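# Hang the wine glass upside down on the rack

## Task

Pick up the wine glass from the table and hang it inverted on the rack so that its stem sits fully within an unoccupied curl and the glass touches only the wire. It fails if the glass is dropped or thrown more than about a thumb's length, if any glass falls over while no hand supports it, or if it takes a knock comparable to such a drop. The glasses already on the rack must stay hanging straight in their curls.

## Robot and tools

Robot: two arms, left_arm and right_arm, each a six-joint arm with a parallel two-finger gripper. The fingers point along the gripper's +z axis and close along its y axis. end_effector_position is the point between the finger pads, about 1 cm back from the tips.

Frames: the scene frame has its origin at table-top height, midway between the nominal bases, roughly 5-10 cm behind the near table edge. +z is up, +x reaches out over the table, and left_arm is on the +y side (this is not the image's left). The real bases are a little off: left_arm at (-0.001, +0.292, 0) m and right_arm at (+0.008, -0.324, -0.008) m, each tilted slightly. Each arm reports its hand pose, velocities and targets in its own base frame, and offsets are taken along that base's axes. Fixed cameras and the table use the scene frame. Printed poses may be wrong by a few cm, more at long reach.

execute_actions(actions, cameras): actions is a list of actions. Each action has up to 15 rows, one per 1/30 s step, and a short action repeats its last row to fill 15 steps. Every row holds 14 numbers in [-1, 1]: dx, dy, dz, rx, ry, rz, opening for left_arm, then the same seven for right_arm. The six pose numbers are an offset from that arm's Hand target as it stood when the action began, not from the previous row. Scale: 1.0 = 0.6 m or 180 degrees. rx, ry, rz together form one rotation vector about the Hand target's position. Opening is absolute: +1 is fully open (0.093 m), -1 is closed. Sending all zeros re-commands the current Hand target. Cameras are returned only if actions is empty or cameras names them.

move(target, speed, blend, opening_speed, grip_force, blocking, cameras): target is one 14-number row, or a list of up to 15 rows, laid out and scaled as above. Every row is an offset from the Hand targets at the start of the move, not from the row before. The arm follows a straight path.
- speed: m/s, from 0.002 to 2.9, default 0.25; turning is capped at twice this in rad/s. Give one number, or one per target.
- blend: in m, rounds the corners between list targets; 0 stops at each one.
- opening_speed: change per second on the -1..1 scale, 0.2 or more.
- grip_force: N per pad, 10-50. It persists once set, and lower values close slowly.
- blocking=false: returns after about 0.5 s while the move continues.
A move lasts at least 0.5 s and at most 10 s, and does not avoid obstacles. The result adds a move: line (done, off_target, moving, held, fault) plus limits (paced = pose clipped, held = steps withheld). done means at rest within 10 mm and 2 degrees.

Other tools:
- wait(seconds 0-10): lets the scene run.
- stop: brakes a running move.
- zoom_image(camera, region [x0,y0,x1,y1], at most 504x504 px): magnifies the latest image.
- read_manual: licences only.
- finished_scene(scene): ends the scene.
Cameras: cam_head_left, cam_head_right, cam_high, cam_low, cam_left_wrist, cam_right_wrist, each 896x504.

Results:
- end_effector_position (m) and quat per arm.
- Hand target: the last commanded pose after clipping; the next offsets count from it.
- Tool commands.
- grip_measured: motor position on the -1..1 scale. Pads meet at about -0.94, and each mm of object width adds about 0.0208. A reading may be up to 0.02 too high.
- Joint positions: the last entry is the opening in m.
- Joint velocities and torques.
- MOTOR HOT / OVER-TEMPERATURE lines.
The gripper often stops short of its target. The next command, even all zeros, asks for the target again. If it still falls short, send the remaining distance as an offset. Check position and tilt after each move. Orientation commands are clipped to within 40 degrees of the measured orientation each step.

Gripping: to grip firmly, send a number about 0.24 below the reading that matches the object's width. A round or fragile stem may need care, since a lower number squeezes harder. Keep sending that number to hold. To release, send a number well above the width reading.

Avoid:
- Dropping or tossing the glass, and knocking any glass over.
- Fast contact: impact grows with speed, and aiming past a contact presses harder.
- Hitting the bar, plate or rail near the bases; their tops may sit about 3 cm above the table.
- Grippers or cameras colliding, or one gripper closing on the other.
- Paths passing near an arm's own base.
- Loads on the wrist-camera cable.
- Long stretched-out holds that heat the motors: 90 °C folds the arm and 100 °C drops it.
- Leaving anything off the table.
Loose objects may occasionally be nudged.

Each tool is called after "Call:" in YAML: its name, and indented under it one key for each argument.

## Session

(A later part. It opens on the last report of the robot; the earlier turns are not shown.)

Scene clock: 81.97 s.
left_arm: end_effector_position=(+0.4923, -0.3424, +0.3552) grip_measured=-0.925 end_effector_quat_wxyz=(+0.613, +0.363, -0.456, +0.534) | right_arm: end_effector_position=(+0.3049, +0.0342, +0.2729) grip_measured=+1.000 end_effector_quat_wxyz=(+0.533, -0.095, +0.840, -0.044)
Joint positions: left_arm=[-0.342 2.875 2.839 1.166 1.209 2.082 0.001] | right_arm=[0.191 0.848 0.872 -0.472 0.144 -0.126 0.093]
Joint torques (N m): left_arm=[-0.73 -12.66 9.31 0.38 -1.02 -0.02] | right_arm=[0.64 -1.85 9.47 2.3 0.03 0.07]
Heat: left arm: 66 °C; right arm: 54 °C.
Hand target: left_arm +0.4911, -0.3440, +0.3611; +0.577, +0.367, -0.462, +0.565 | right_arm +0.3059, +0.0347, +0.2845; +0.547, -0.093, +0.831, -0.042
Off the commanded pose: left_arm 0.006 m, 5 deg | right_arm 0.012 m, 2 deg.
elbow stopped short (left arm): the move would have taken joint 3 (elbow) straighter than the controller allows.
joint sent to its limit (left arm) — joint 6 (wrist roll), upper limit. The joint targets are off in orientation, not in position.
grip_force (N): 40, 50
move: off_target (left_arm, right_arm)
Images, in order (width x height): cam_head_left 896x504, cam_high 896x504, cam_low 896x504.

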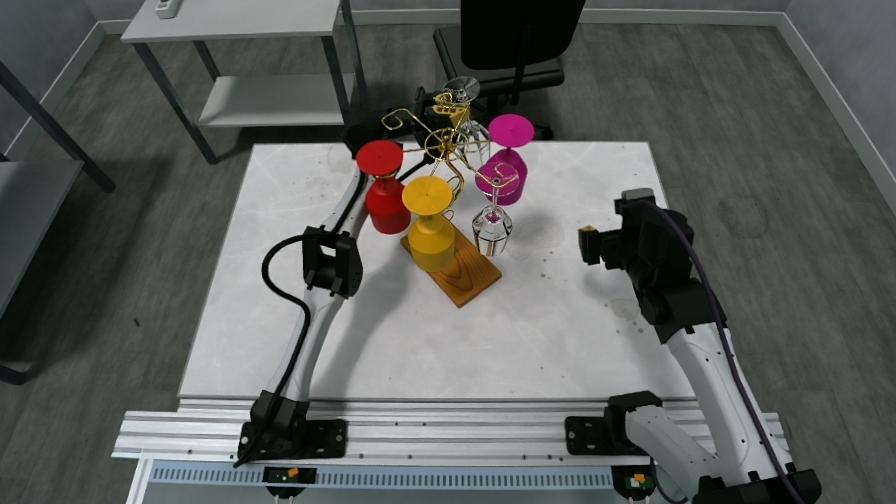

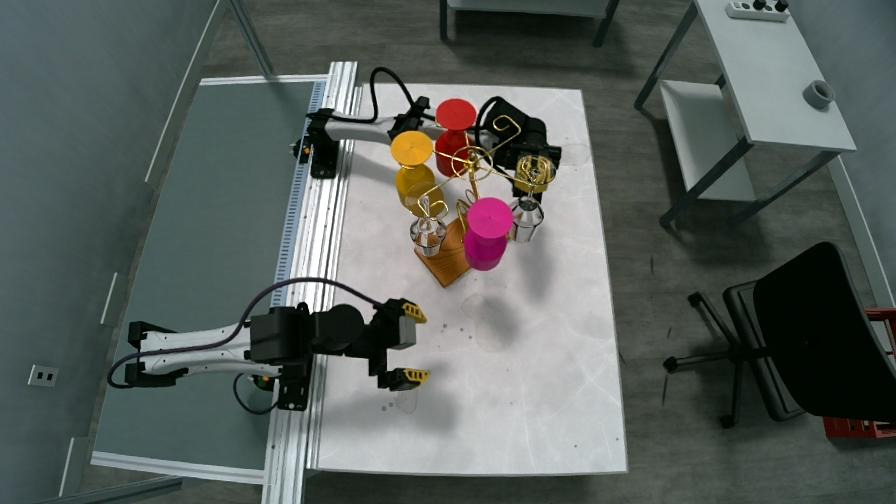

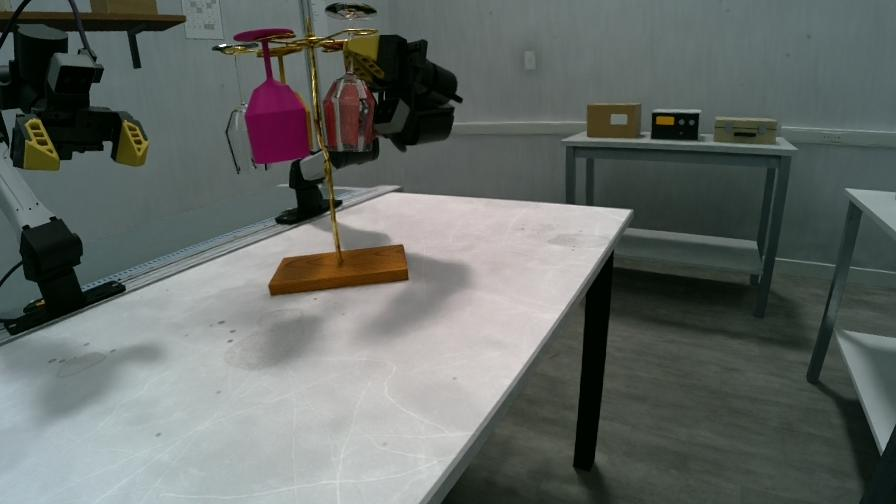

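Call:
move:
  target:
    - [0.0092,-0.0075,0.0,0,0,0.02,-1,0,0,0,0,0,0,1]
  speed: 0.05
  cameras: ["cam_head_left","cam_high","cam_low"]

Call:
zoom_image:
  camera: "cam_head_left"
  region: [420, 70, 480, 120]

Call:
zoom_image:
  camera: "cam_high"
  region: [495, 140, 555, 190]

Call:
zoom_image:
  camera: "cam_low"
  region: [310, 0, 440, 110]

Scene clock: 84.13 s.
left_arm: end_effector_position=(+0.4966, -0.3456, +0.3555) grip_measured=-0.925 end_effector_quat_wxyz=(+0.622, +0.367, -0.439, +0.535) | right_arm: end_effector_position=(+0.3049, +0.0342, +0.2729) grip_measured=+1.000 end_effector_quat_wxyz=(+0.533, -0.095, +0.840, -0.044)
Joint positions: left_arm=[-0.348 2.881 2.839 1.149 1.174 2.082 0.001] | right_arm=[0.191 0.848 0.872 -0.472 0.144 -0.126 0.093]
Joint torques (N m): left_arm=[-1.09 -12.6 9.4 0.35 -1.13 -0.01] | right_arm=[0.59 -1.94 9.39 2.3 0.04 0.03]
Heat: left arm: 67 °C; right arm: 54 °C.
Hand target: left_arm +0.4966, -0.3485, +0.3610; +0.559, +0.381, -0.450, +0.583 | right_arm +0.3059, +0.0347, +0.2845; +0.547, -0.093, +0.831, -0.042
Off the commanded pose: left_arm 0.006 m, 9 deg | right_arm 0.012 m, 2 deg.
elbow stopped short (left arm): the move would have taken joint 3 (elbow) straighter than the controller allows.
joint sent to its limit (left arm) — joint 6 (wrist roll), upper limit. The joint targets are off in orientation, not in position.
grip_force (N): 40, 50
move: off_target (left_arm, right_arm)
Images, in order (width x height): cam_head_left 896x504, cam_high 896x504, cam_low 896x504.

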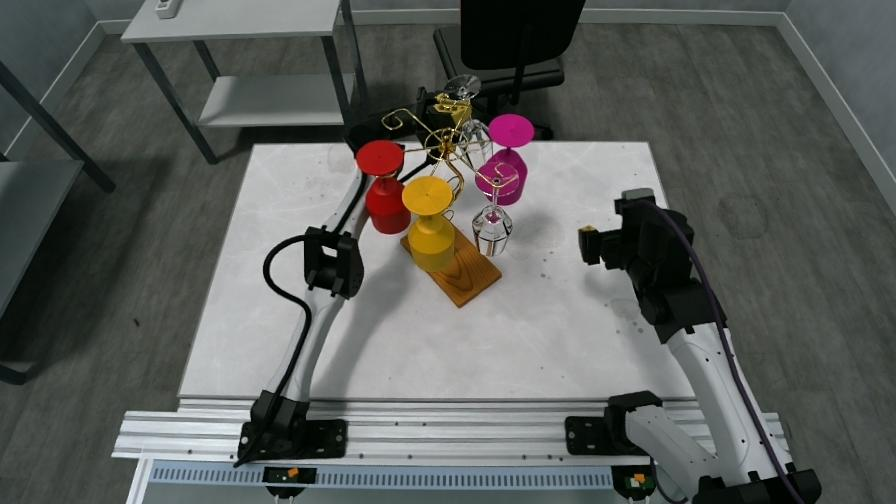

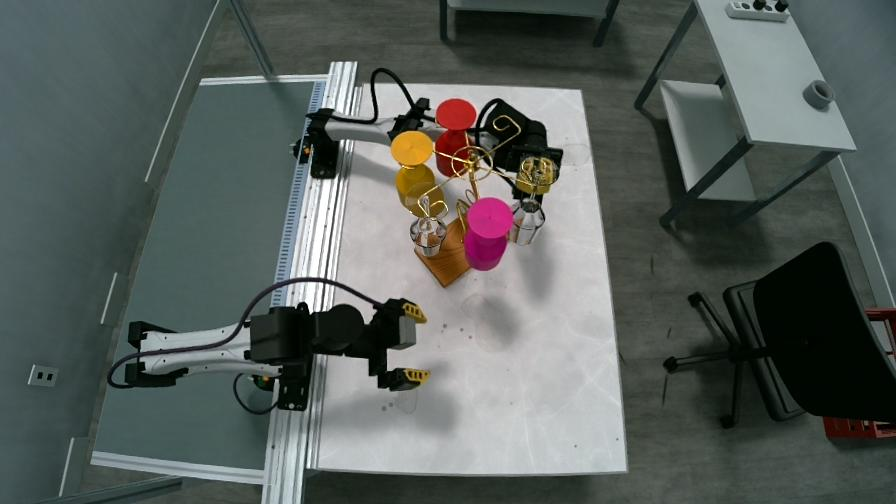

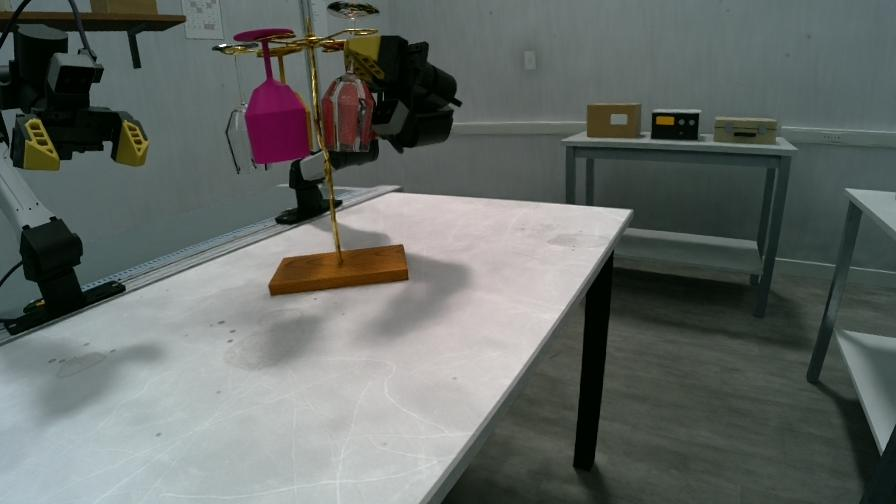

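Scaled by 8.400 from the camera's 896x504 image, which has a finer 1280x720 frame.

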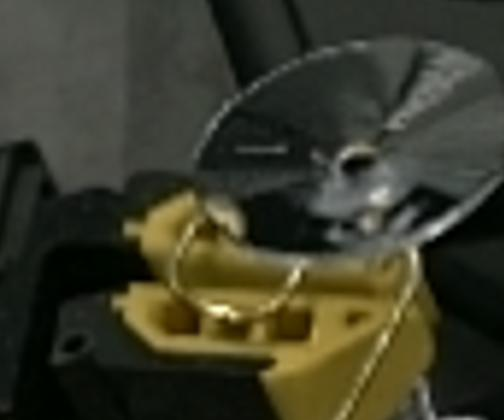

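Scaled by 8.400 from the camera's 896x504 image, which has a finer 1280x720 frame.

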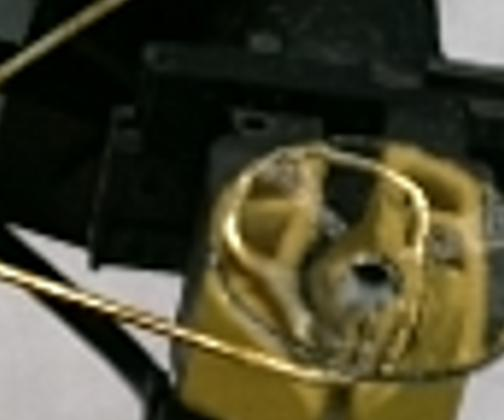

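Scaled by 3.877 from the camera's 896x504 image, which has a finer 1280x720 frame.

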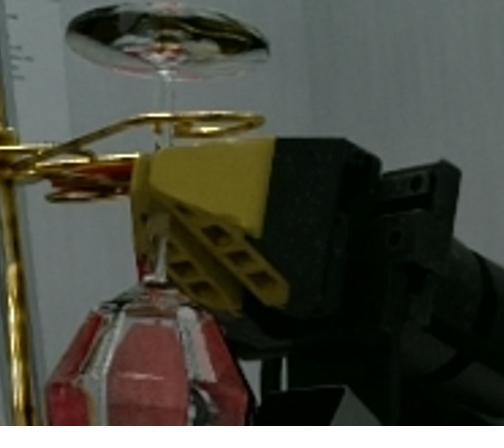

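Call:
zoom_image:
  camera: "cam_high"
  region: [520, 155, 552, 195]

Call:
zoom_image:
  camera: "cam_head_left"
  region: [436, 70, 484, 120]

Call:
zoom_image:
  camera: "cam_low"
  region: [335, 10, 385, 60]

Scaled by 12.600 from the camera's 896x504 image, which has a finer 1280x720 frame.

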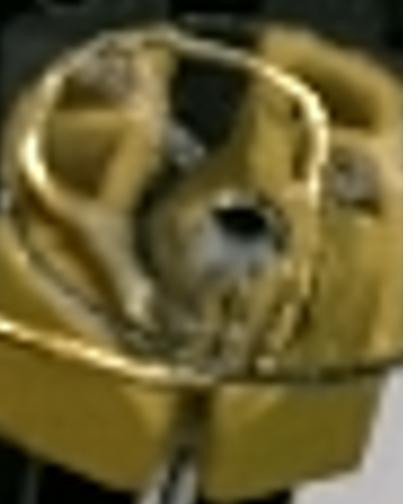

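Scaled by 10.080 from the camera's 896x504 image, which has a finer 1280x720 frame.

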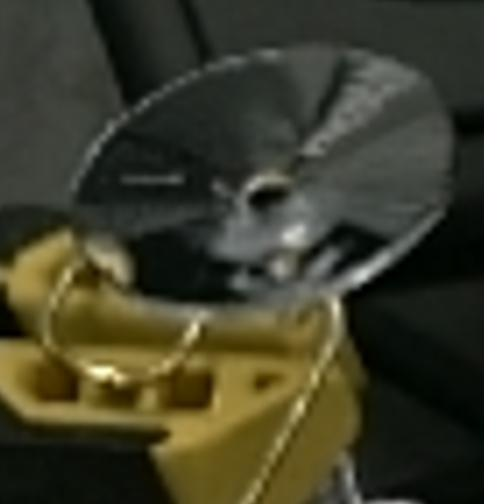

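Scaled by 10.080 from the camera's 896x504 image, which has a finer 1280x720 frame.

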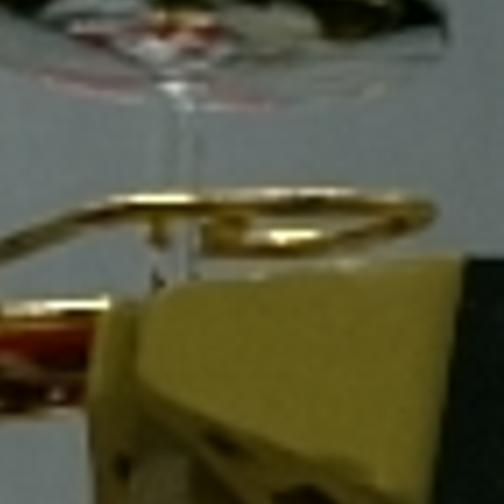

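Call:
move:
  target:
    - [0.006,0.015,0.0,0,0,0.0,-1,0,0,0,0,0,0,1]
  speed: 0.05
  cameras: ["cam_head_left","cam_high","cam_low"]

Call:
zoom_image:
  camera: "cam_head_left"
  region: [436, 70, 484, 120]

Call:
zoom_image:
  camera: "cam_high"
  region: [505, 145, 555, 195]

Call:
zoom_image:
  camera: "cam_low"
  region: [335, 10, 385, 60]

Scene clock: 86.50 s.
left_arm: end_effector_position=(+0.4966, -0.3456, +0.3555) grip_measured=-0.925 end_effector_quat_wxyz=(+0.622, +0.367, -0.438, +0.535) | right_arm: end_effector_position=(+0.3049, +0.0342, +0.2729) grip_measured=+1.000 end_effector_quat_wxyz=(+0.533, -0.095, +0.840, -0.044)
Joint positions: left_arm=[-0.348 2.881 2.839 1.149 1.173 2.082 0.001] | right_arm=[0.191 0.848 0.872 -0.472 0.144 -0.126 0.093]
Joint torques (N m): left_arm=[0.65 -12.77 9.4 0.41 -1 -0.02] | right_arm=[0.55 -1.88 9.37 2.29 0.04 0.05]
Heat: left arm: 67 °C; right arm: 54 °C.
Hand target: left_arm +0.5002, -0.3394, +0.3610; +0.559, +0.381, -0.450, +0.583 | right_arm +0.3059, +0.0347, +0.2845; +0.547, -0.093, +0.831, -0.042
Off the commanded pose: left_arm 0.009 m, 9 deg | right_arm 0.012 m, 2 deg.
elbow stopped short (left arm): the move would have taken joint 3 (elbow) straighter than the controller allows.
joint sent to its limit (left arm) — joint 6 (wrist roll), upper limit. The joint targets are off in orientation, not in position.
grip_force (N): 40, 50
move: off_target (left_arm, right_arm)
Images, in order (width x height): cam_head_left 896x504, cam_high 896x504, cam_low 896x504.

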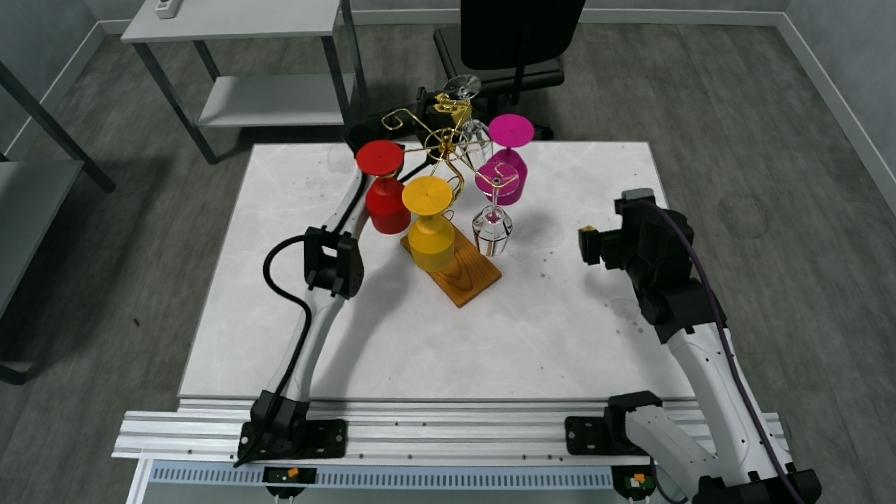

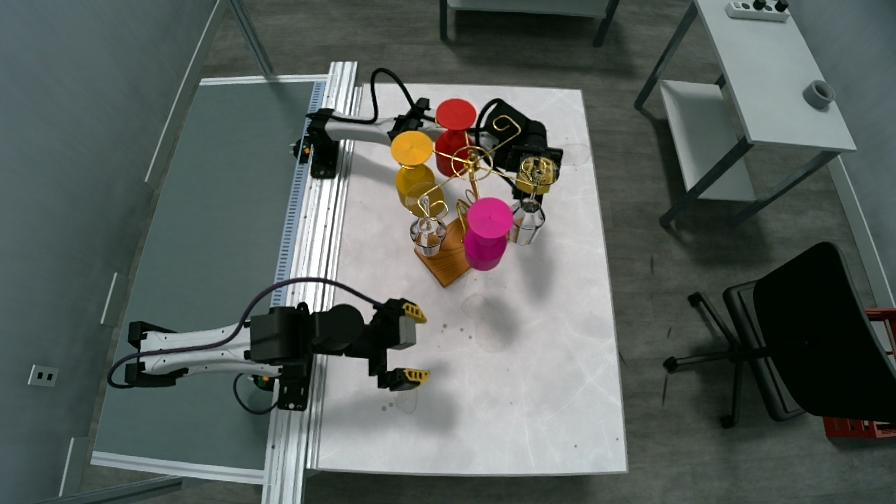

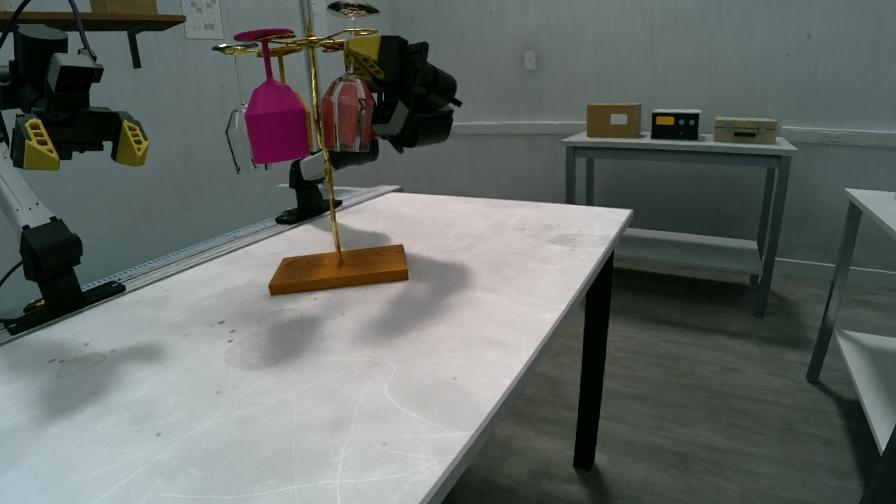

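Scaled by 10.080 from the camera's 896x504 image, which has a finer 1280x720 frame.

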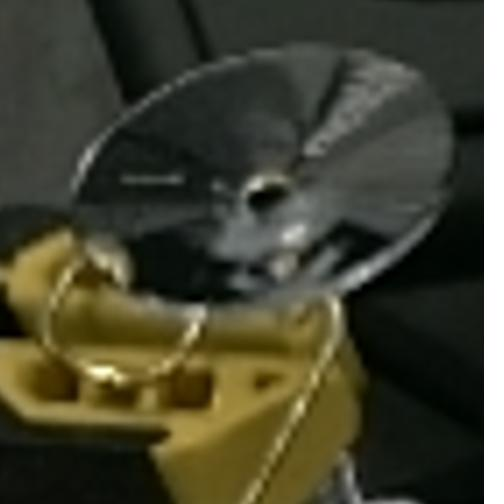

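Scaled by 10.080 from the camera's 896x504 image, which has a finer 1280x720 frame.

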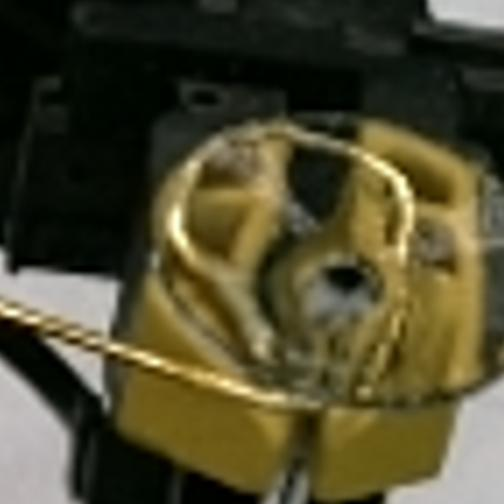

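Scaled by 10.080 from the camera's 896x504 image, which has a finer 1280x720 frame.

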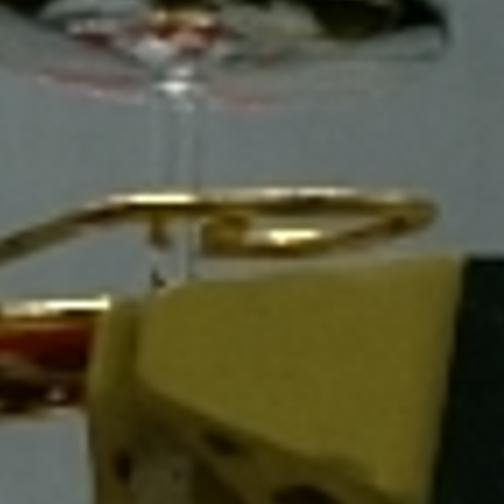

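Call:
move:
  target:
    - [0.002,0.0083,0.0,0,0,0.0,-1,0,0,0,0,0,0,1]
  speed: 0.05

Scene clock: 88.20 s.
left_arm: end_effector_position=(+0.4990, -0.3421, +0.3553) grip_measured=-0.925 end_effector_quat_wxyz=(+0.619, +0.369, -0.438, +0.537) | right_arm: end_effector_position=(+0.3049, +0.0342, +0.2729) grip_measured=+1.000 end_effector_quat_wxyz=(+0.533, -0.095, +0.840, -0.044)
Joint positions: left_arm=[-0.341 2.881 2.839 1.149 1.175 2.082 0.001] | right_arm=[0.191 0.848 0.872 -0.472 0.144 -0.126 0.093]
Joint torques (N m): left_arm=[0.87 -12.93 9.44 0.48 -0.88 0.01] | right_arm=[0.53 -1.87 9.39 2.3 0.04 0.04]
Heat: left arm: 67 °C; right arm: 54 °C.
Hand target: left_arm +0.5015, -0.3344, +0.3610; +0.559, +0.381, -0.450, +0.583 | right_arm +0.3059, +0.0347, +0.2845; +0.547, -0.093, +0.831, -0.042
Off the commanded pose: left_arm 0.010 m, 9 deg | right_arm 0.012 m, 2 deg.
elbow stopped short (left arm): the move would have taken joint 3 (elbow) straighter than the controller allows.
joint sent to its limit (left arm) — joint 6 (wrist roll), upper limit. The joint targets are off in orientation, not in position.
grip_force (N): 40, 50
move: off_target (left_arm, right_arm)

Call:
move:
  target:
    - [-0.0017,0.0135,0.0,0,0,0.0,-1,0,0,0,0,0,0,1]
  speed: 0.05
  cameras: ["cam_head_left","cam_high"]

Call:
zoom_image:
  camera: "cam_high"
  region: [505, 145, 555, 195]

Call:
zoom_image:
  camera: "cam_head_left"
  region: [436, 70, 484, 120]

Scene clock: 90.00 s.
left_arm: end_effector_position=(+0.5026, -0.3336, +0.3529) grip_measured=-0.925 end_effector_quat_wxyz=(+0.612, +0.372, -0.444, +0.539) | right_arm: end_effector_position=(+0.3049, +0.0342, +0.2729) grip_measured=+1.000 end_effector_quat_wxyz=(+0.533, -0.095, +0.840, -0.044)
Joint positions: left_arm=[-0.323 2.881 2.839 1.154 1.195 2.082 0.001] | right_arm=[0.191 0.848 0.872 -0.472 0.144 -0.126 0.093]
Joint torques (N m): left_arm=[0.76 -13.24 9.36 0.62 -0.86 -0.02] | right_arm=[0.64 -1.83 9.47 2.31 0.04 0.04]
Heat: left arm: 67 °C; right arm: 54 °C.
Hand target: left_arm +0.5004, -0.3264, +0.3609; +0.559, +0.381, -0.450, +0.583 | right_arm +0.3059, +0.0347, +0.2845; +0.547, -0.093, +0.831, -0.042
Off the commanded pose: left_arm 0.011 m, 8 deg | right_arm 0.012 m, 2 deg.
joint sent to its limit (left arm) — joint 6 (wrist roll), upper limit. The joint targets are off in orientation, not in position.
grip_force (N): 40, 50
move: off_target (left_arm, right_arm)
Images, in order (width x height): cam_head_left 896x504, cam_high 896x504.

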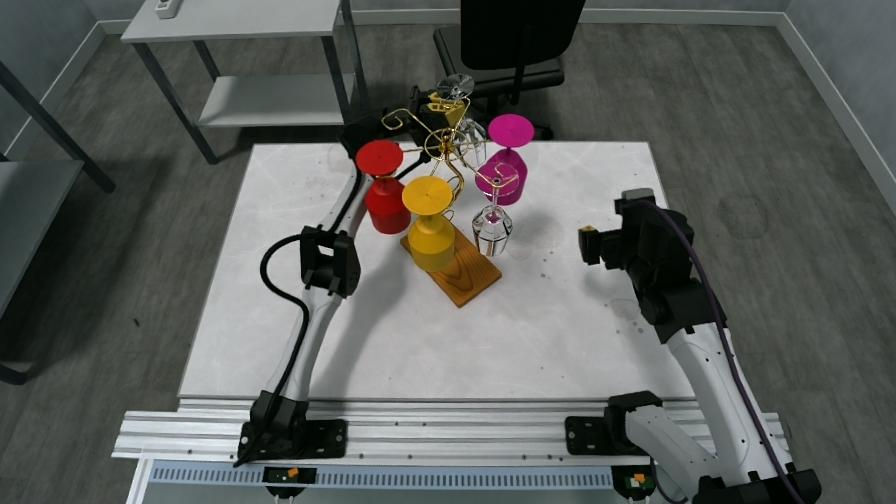

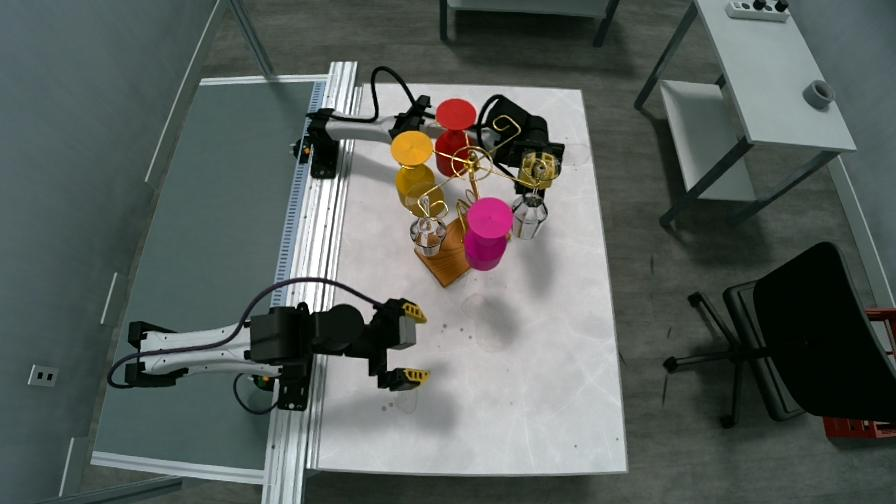

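Scaled by 10.080 from the camera's 896x504 image, which has a finer 1280x720 frame.

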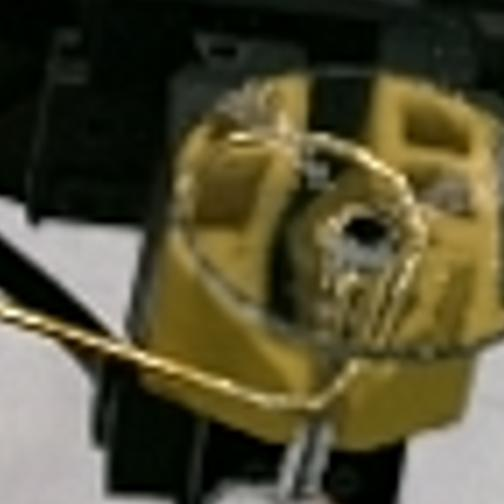

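Scaled by 10.080 from the camera's 896x504 image, which has a finer 1280x720 frame.

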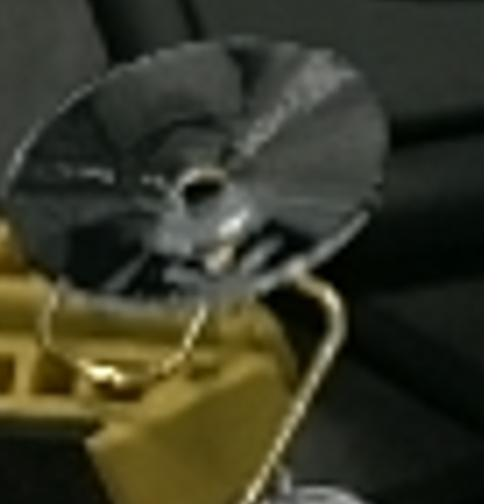

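Call:
move:
  target:
    - [-0.0097,0.0125,0.0,0,0,0.0,-1,0,0,0,0,0,0,1]
  speed: 0.05
  cameras: ["cam_head_left","cam_high"]

Call:
zoom_image:
  camera: "cam_high"
  region: [505, 145, 555, 195]

Call:
zoom_image:
  camera: "cam_head_left"
  region: [430, 70, 480, 120]

Scene clock: 91.93 s.
left_arm: end_effector_position=(+0.5047, -0.3283, +0.3380) grip_measured=-0.925 end_effector_quat_wxyz=(+0.606, +0.375, -0.451, +0.538) | right_arm: end_effector_position=(+0.3049, +0.0342, +0.2729) grip_measured=+1.000 end_effector_quat_wxyz=(+0.533, -0.095, +0.840, -0.044)
Joint positions: left_arm=[-0.311 2.84 2.707 1.251 1.215 2.083 0.001] | right_arm=[0.191 0.848 0.872 -0.472 0.144 -0.126 0.093]
Joint torques (N m): left_arm=[0.69 -17.01 6.24 0.7 -0.74 0] | right_arm=[0.61 -1.81 9.44 2.31 0.04 0.06]
Heat: left arm: 68 °C; right arm: 54 °C.
Hand target: left_arm +0.4947, -0.3187, +0.3610; +0.559, +0.381, -0.450, +0.583 | right_arm +0.3059, +0.0347, +0.2845; +0.547, -0.093, +0.831, -0.042
Off the commanded pose: left_arm 0.027 m, 7 deg | right_arm 0.012 m, 2 deg.
joint sent to its limit (left arm) — joint 6 (wrist roll), upper limit. The joint targets are off in orientation, not in position.
grip_force (N): 40, 50
move: off_target (left_arm, right_arm)
Images, in order (width x height): cam_head_left 896x504, cam_high 896x504.

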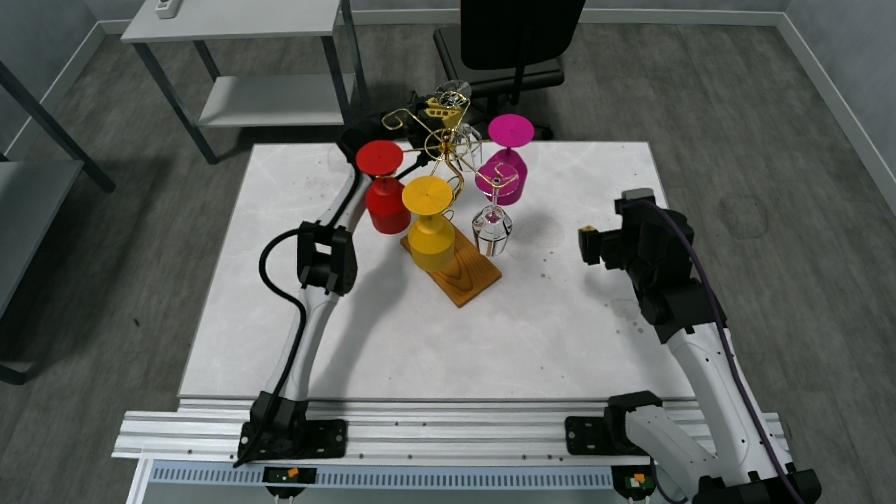

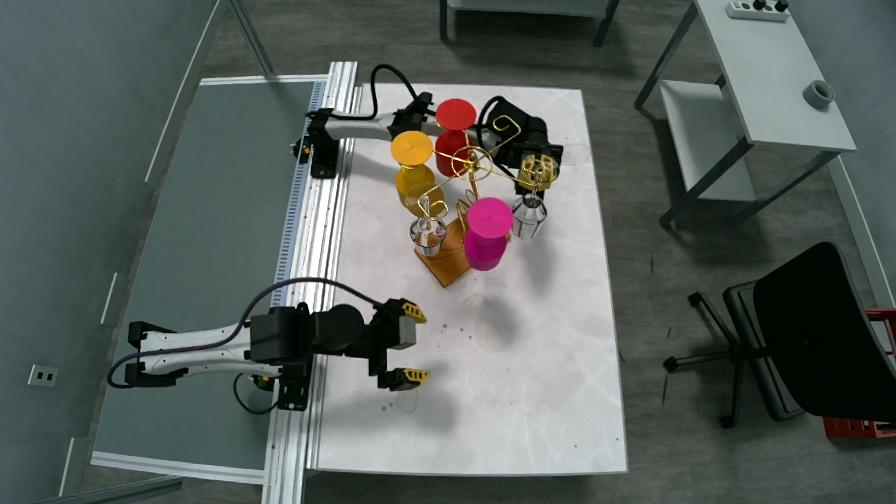

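Scaled by 10.080 from the camera's 896x504 image, which has a finer 1280x720 frame.

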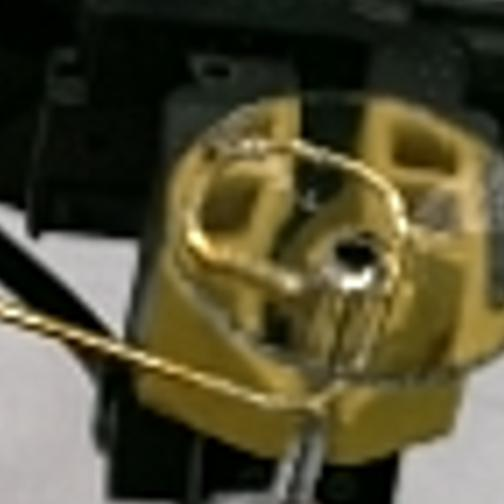

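Scaled by 10.080 from the camera's 896x504 image, which has a finer 1280x720 frame.

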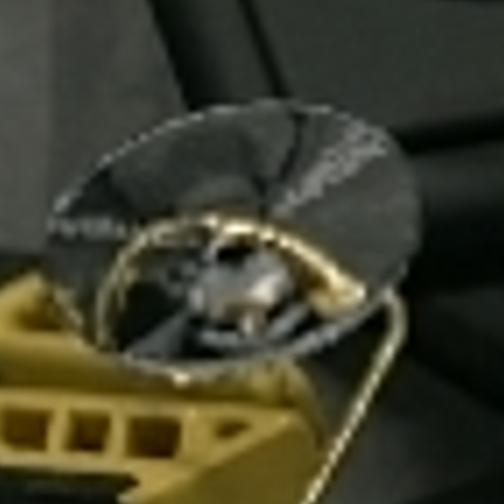

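Call:
move:
  target:
    - [-0.005,0.0125,0.005,0,0,0.0,-1,0,0,0,0,0,0,1]
  speed: 0.05
  cameras: ["cam_head_left","cam_high","cam_low"]

Call:
zoom_image:
  camera: "cam_high"
  region: [505, 145, 555, 195]

Call:
zoom_image:
  camera: "cam_head_left"
  region: [430, 70, 480, 120]

Call:
zoom_image:
  camera: "cam_low"
  region: [335, 10, 385, 60]

Scene clock: 93.83 s.
left_arm: end_effector_position=(+0.5022, -0.3217, +0.3380) grip_measured=-0.925 end_effector_quat_wxyz=(+0.606, +0.384, -0.444, +0.536) | right_arm: end_effector_position=(+0.3049, +0.0342, +0.2729) grip_measured=+1.000 end_effector_quat_wxyz=(+0.533, -0.095, +0.840, -0.044)
Joint positions: left_arm=[-0.302 2.734 2.501 1.33 1.215 2.083 0.001] | right_arm=[0.191 0.848 0.872 -0.472 0.144 -0.126 0.093]
Joint torques (N m): left_arm=[0.76 -17.11 6.31 0.79 -0.86 0] | right_arm=[0.61 -1.84 9.39 2.31 0.04 0.04]
Heat: left arm: 70 °C; right arm: 54 °C.
Hand target: left_arm +0.4917, -0.3113, +0.3639; +0.559, +0.381, -0.450, +0.583 | right_arm +0.3059, +0.0347, +0.2845; +0.547, -0.093, +0.831, -0.042
Off the commanded pose: left_arm 0.030 m, 8 deg | right_arm 0.012 m, 2 deg.
joint sent to its limit (left arm) — joint 6 (wrist roll), upper limit. The joint targets are off in orientation, not in position.
grip_force (N): 40, 50
move: off_target (left_arm, right_arm)
Images, in order (width x height): cam_head_left 896x504, cam_high 896x504, cam_low 896x504.

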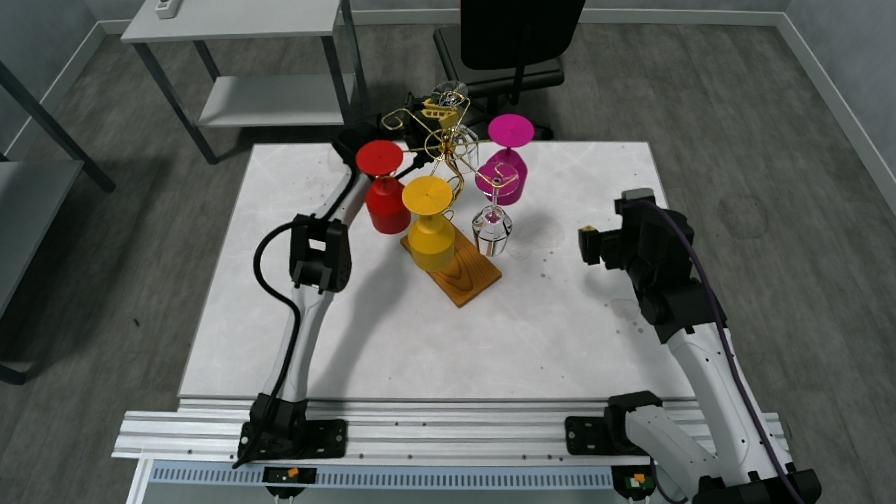

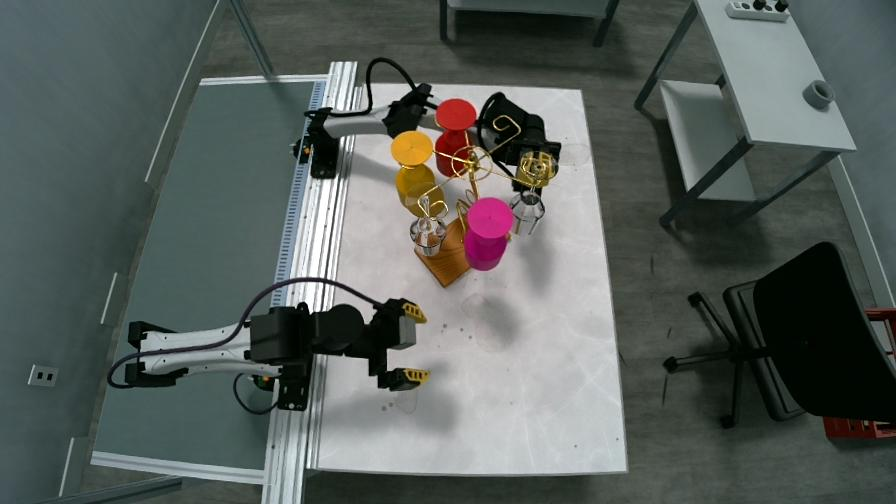

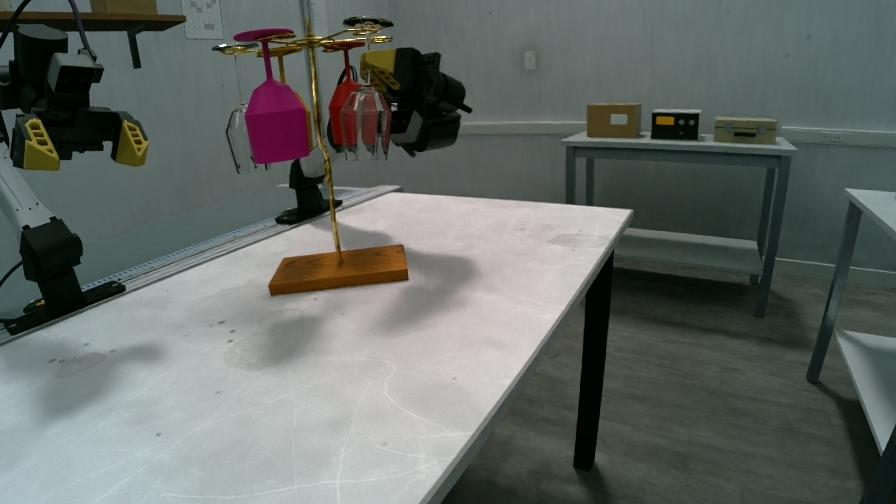

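Scaled by 10.080 from the camera's 896x504 image, which has a finer 1280x720 frame.

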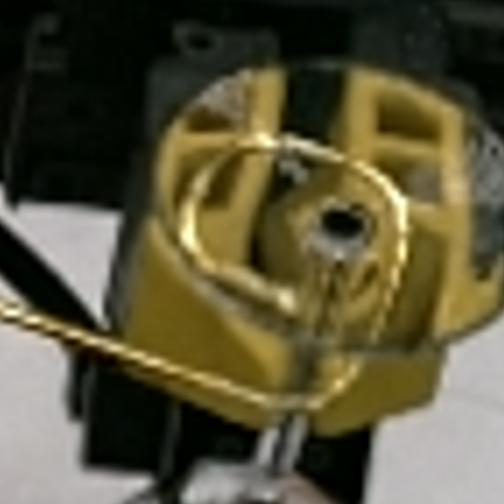

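Scaled by 10.080 from the camera's 896x504 image, which has a finer 1280x720 frame.

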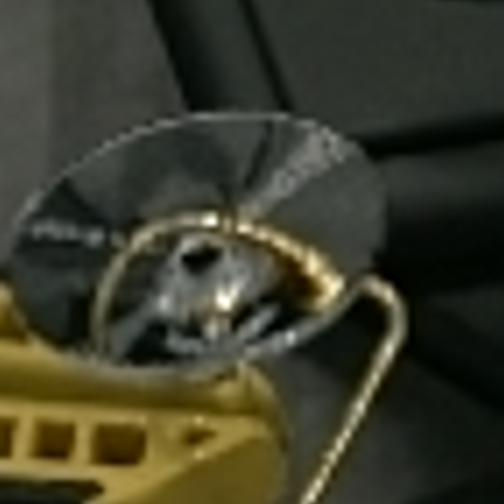

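Scaled by 10.080 from the camera's 896x504 image, which has a finer 1280x720 frame.

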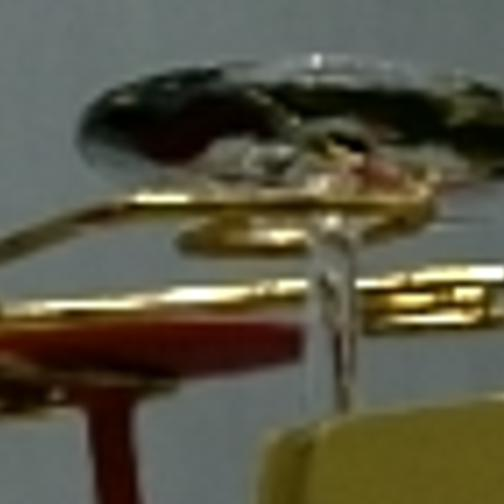

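Call:
move:
  target:
    - [-0.0112,0.0062,0.004,0,0,0.0,-1,0,0,0,0,0,0,1]
  speed: 0.05
  cameras: ["cam_head_left","cam_high","cam_low"]

Call:
zoom_image:
  camera: "cam_high"
  region: [505, 145, 555, 195]

Call:
zoom_image:
  camera: "cam_head_left"
  region: [430, 70, 480, 120]

Call:
zoom_image:
  camera: "cam_low"
  region: [335, 10, 415, 60]

Scene clock: 95.37 s.
left_arm: end_effector_position=(+0.4974, -0.3177, +0.3381) grip_measured=-0.925 end_effector_quat_wxyz=(+0.606, +0.388, -0.442, +0.535) | right_arm: end_effector_position=(+0.3049, +0.0342, +0.2729) grip_measured=+1.000 end_effector_quat_wxyz=(+0.533, -0.095, +0.840, -0.044)
Joint positions: left_arm=[-0.298 2.67 2.38 1.379 1.215 2.083 0.001] | right_arm=[0.191 0.848 0.872 -0.472 0.144 -0.126 0.093]
Joint torques (N m): left_arm=[0.57 -17.16 6.46 0.86 -0.85 -0.02] | right_arm=[0.58 -1.78 9.43 2.31 0.04 0.05]
Heat: left arm: 72 °C; right arm: 54 °C.
Hand target: left_arm +0.4849, -0.3076, +0.3663; +0.559, +0.381, -0.450, +0.583 | right_arm +0.3059, +0.0347, +0.2845; +0.547, -0.093, +0.831, -0.042
Off the commanded pose: left_arm 0.032 m, 8 deg | right_arm 0.012 m, 2 deg.
joint sent to its limit (left arm) — joint 6 (wrist roll), upper limit. The joint targets are off in orientation, not in position.
grip_force (N): 40, 50
move: off_target (left_arm, right_arm)
Images, in order (width x height): cam_head_left 896x504, cam_high 896x504, cam_low 896x504.

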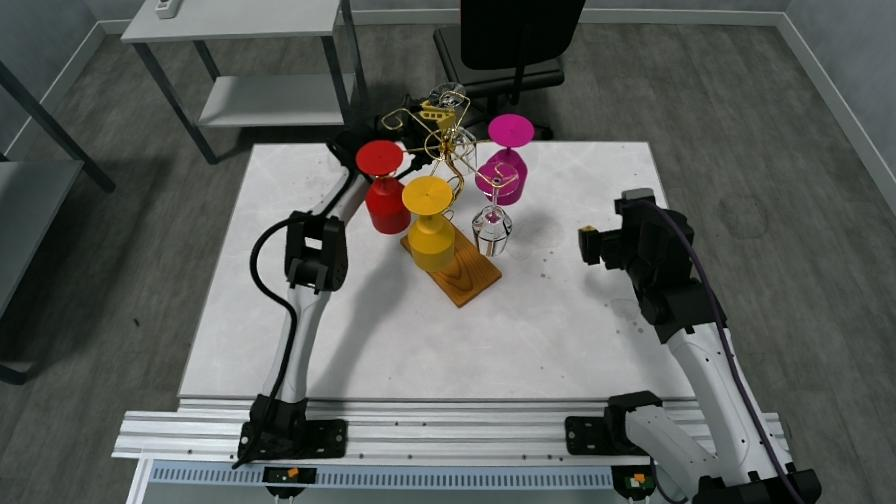

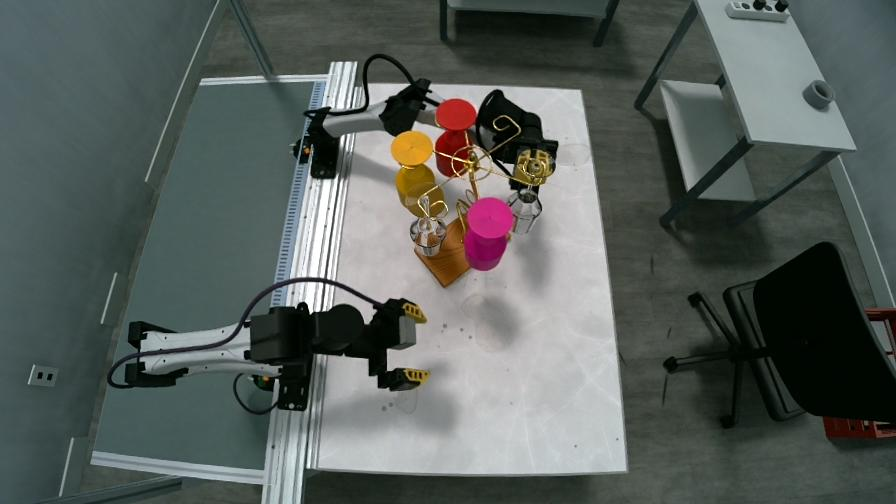

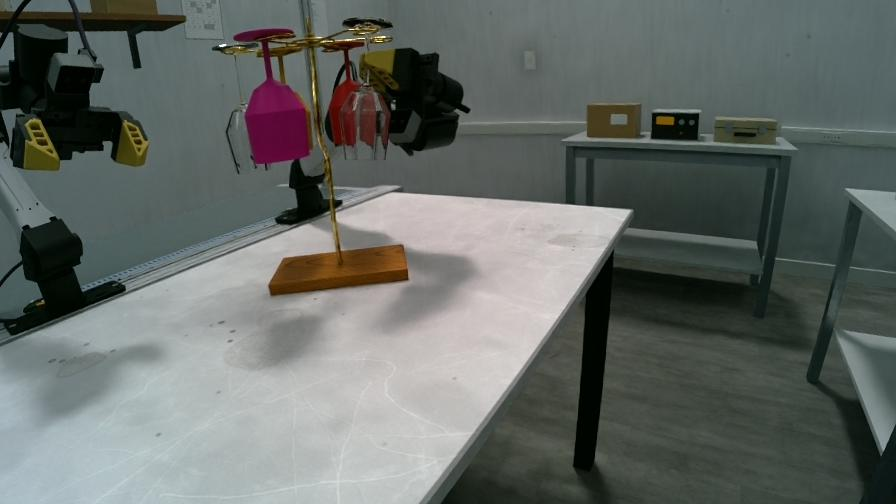

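Scaled by 10.080 from the camera's 896x504 image, which has a finer 1280x720 frame.

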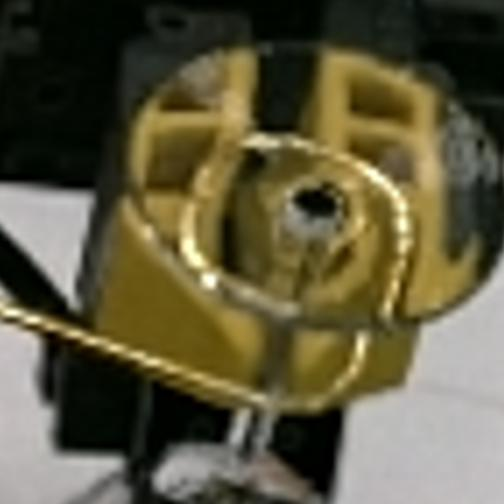

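Scaled by 10.080 from the camera's 896x504 image, which has a finer 1280x720 frame.

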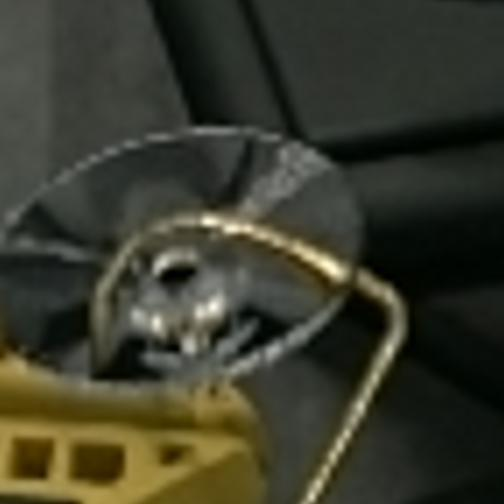

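Scaled by 6.300 from the camera's 896x504 image, which has a finer 1280x720 frame.

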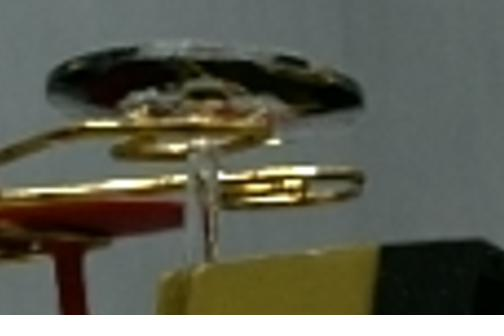

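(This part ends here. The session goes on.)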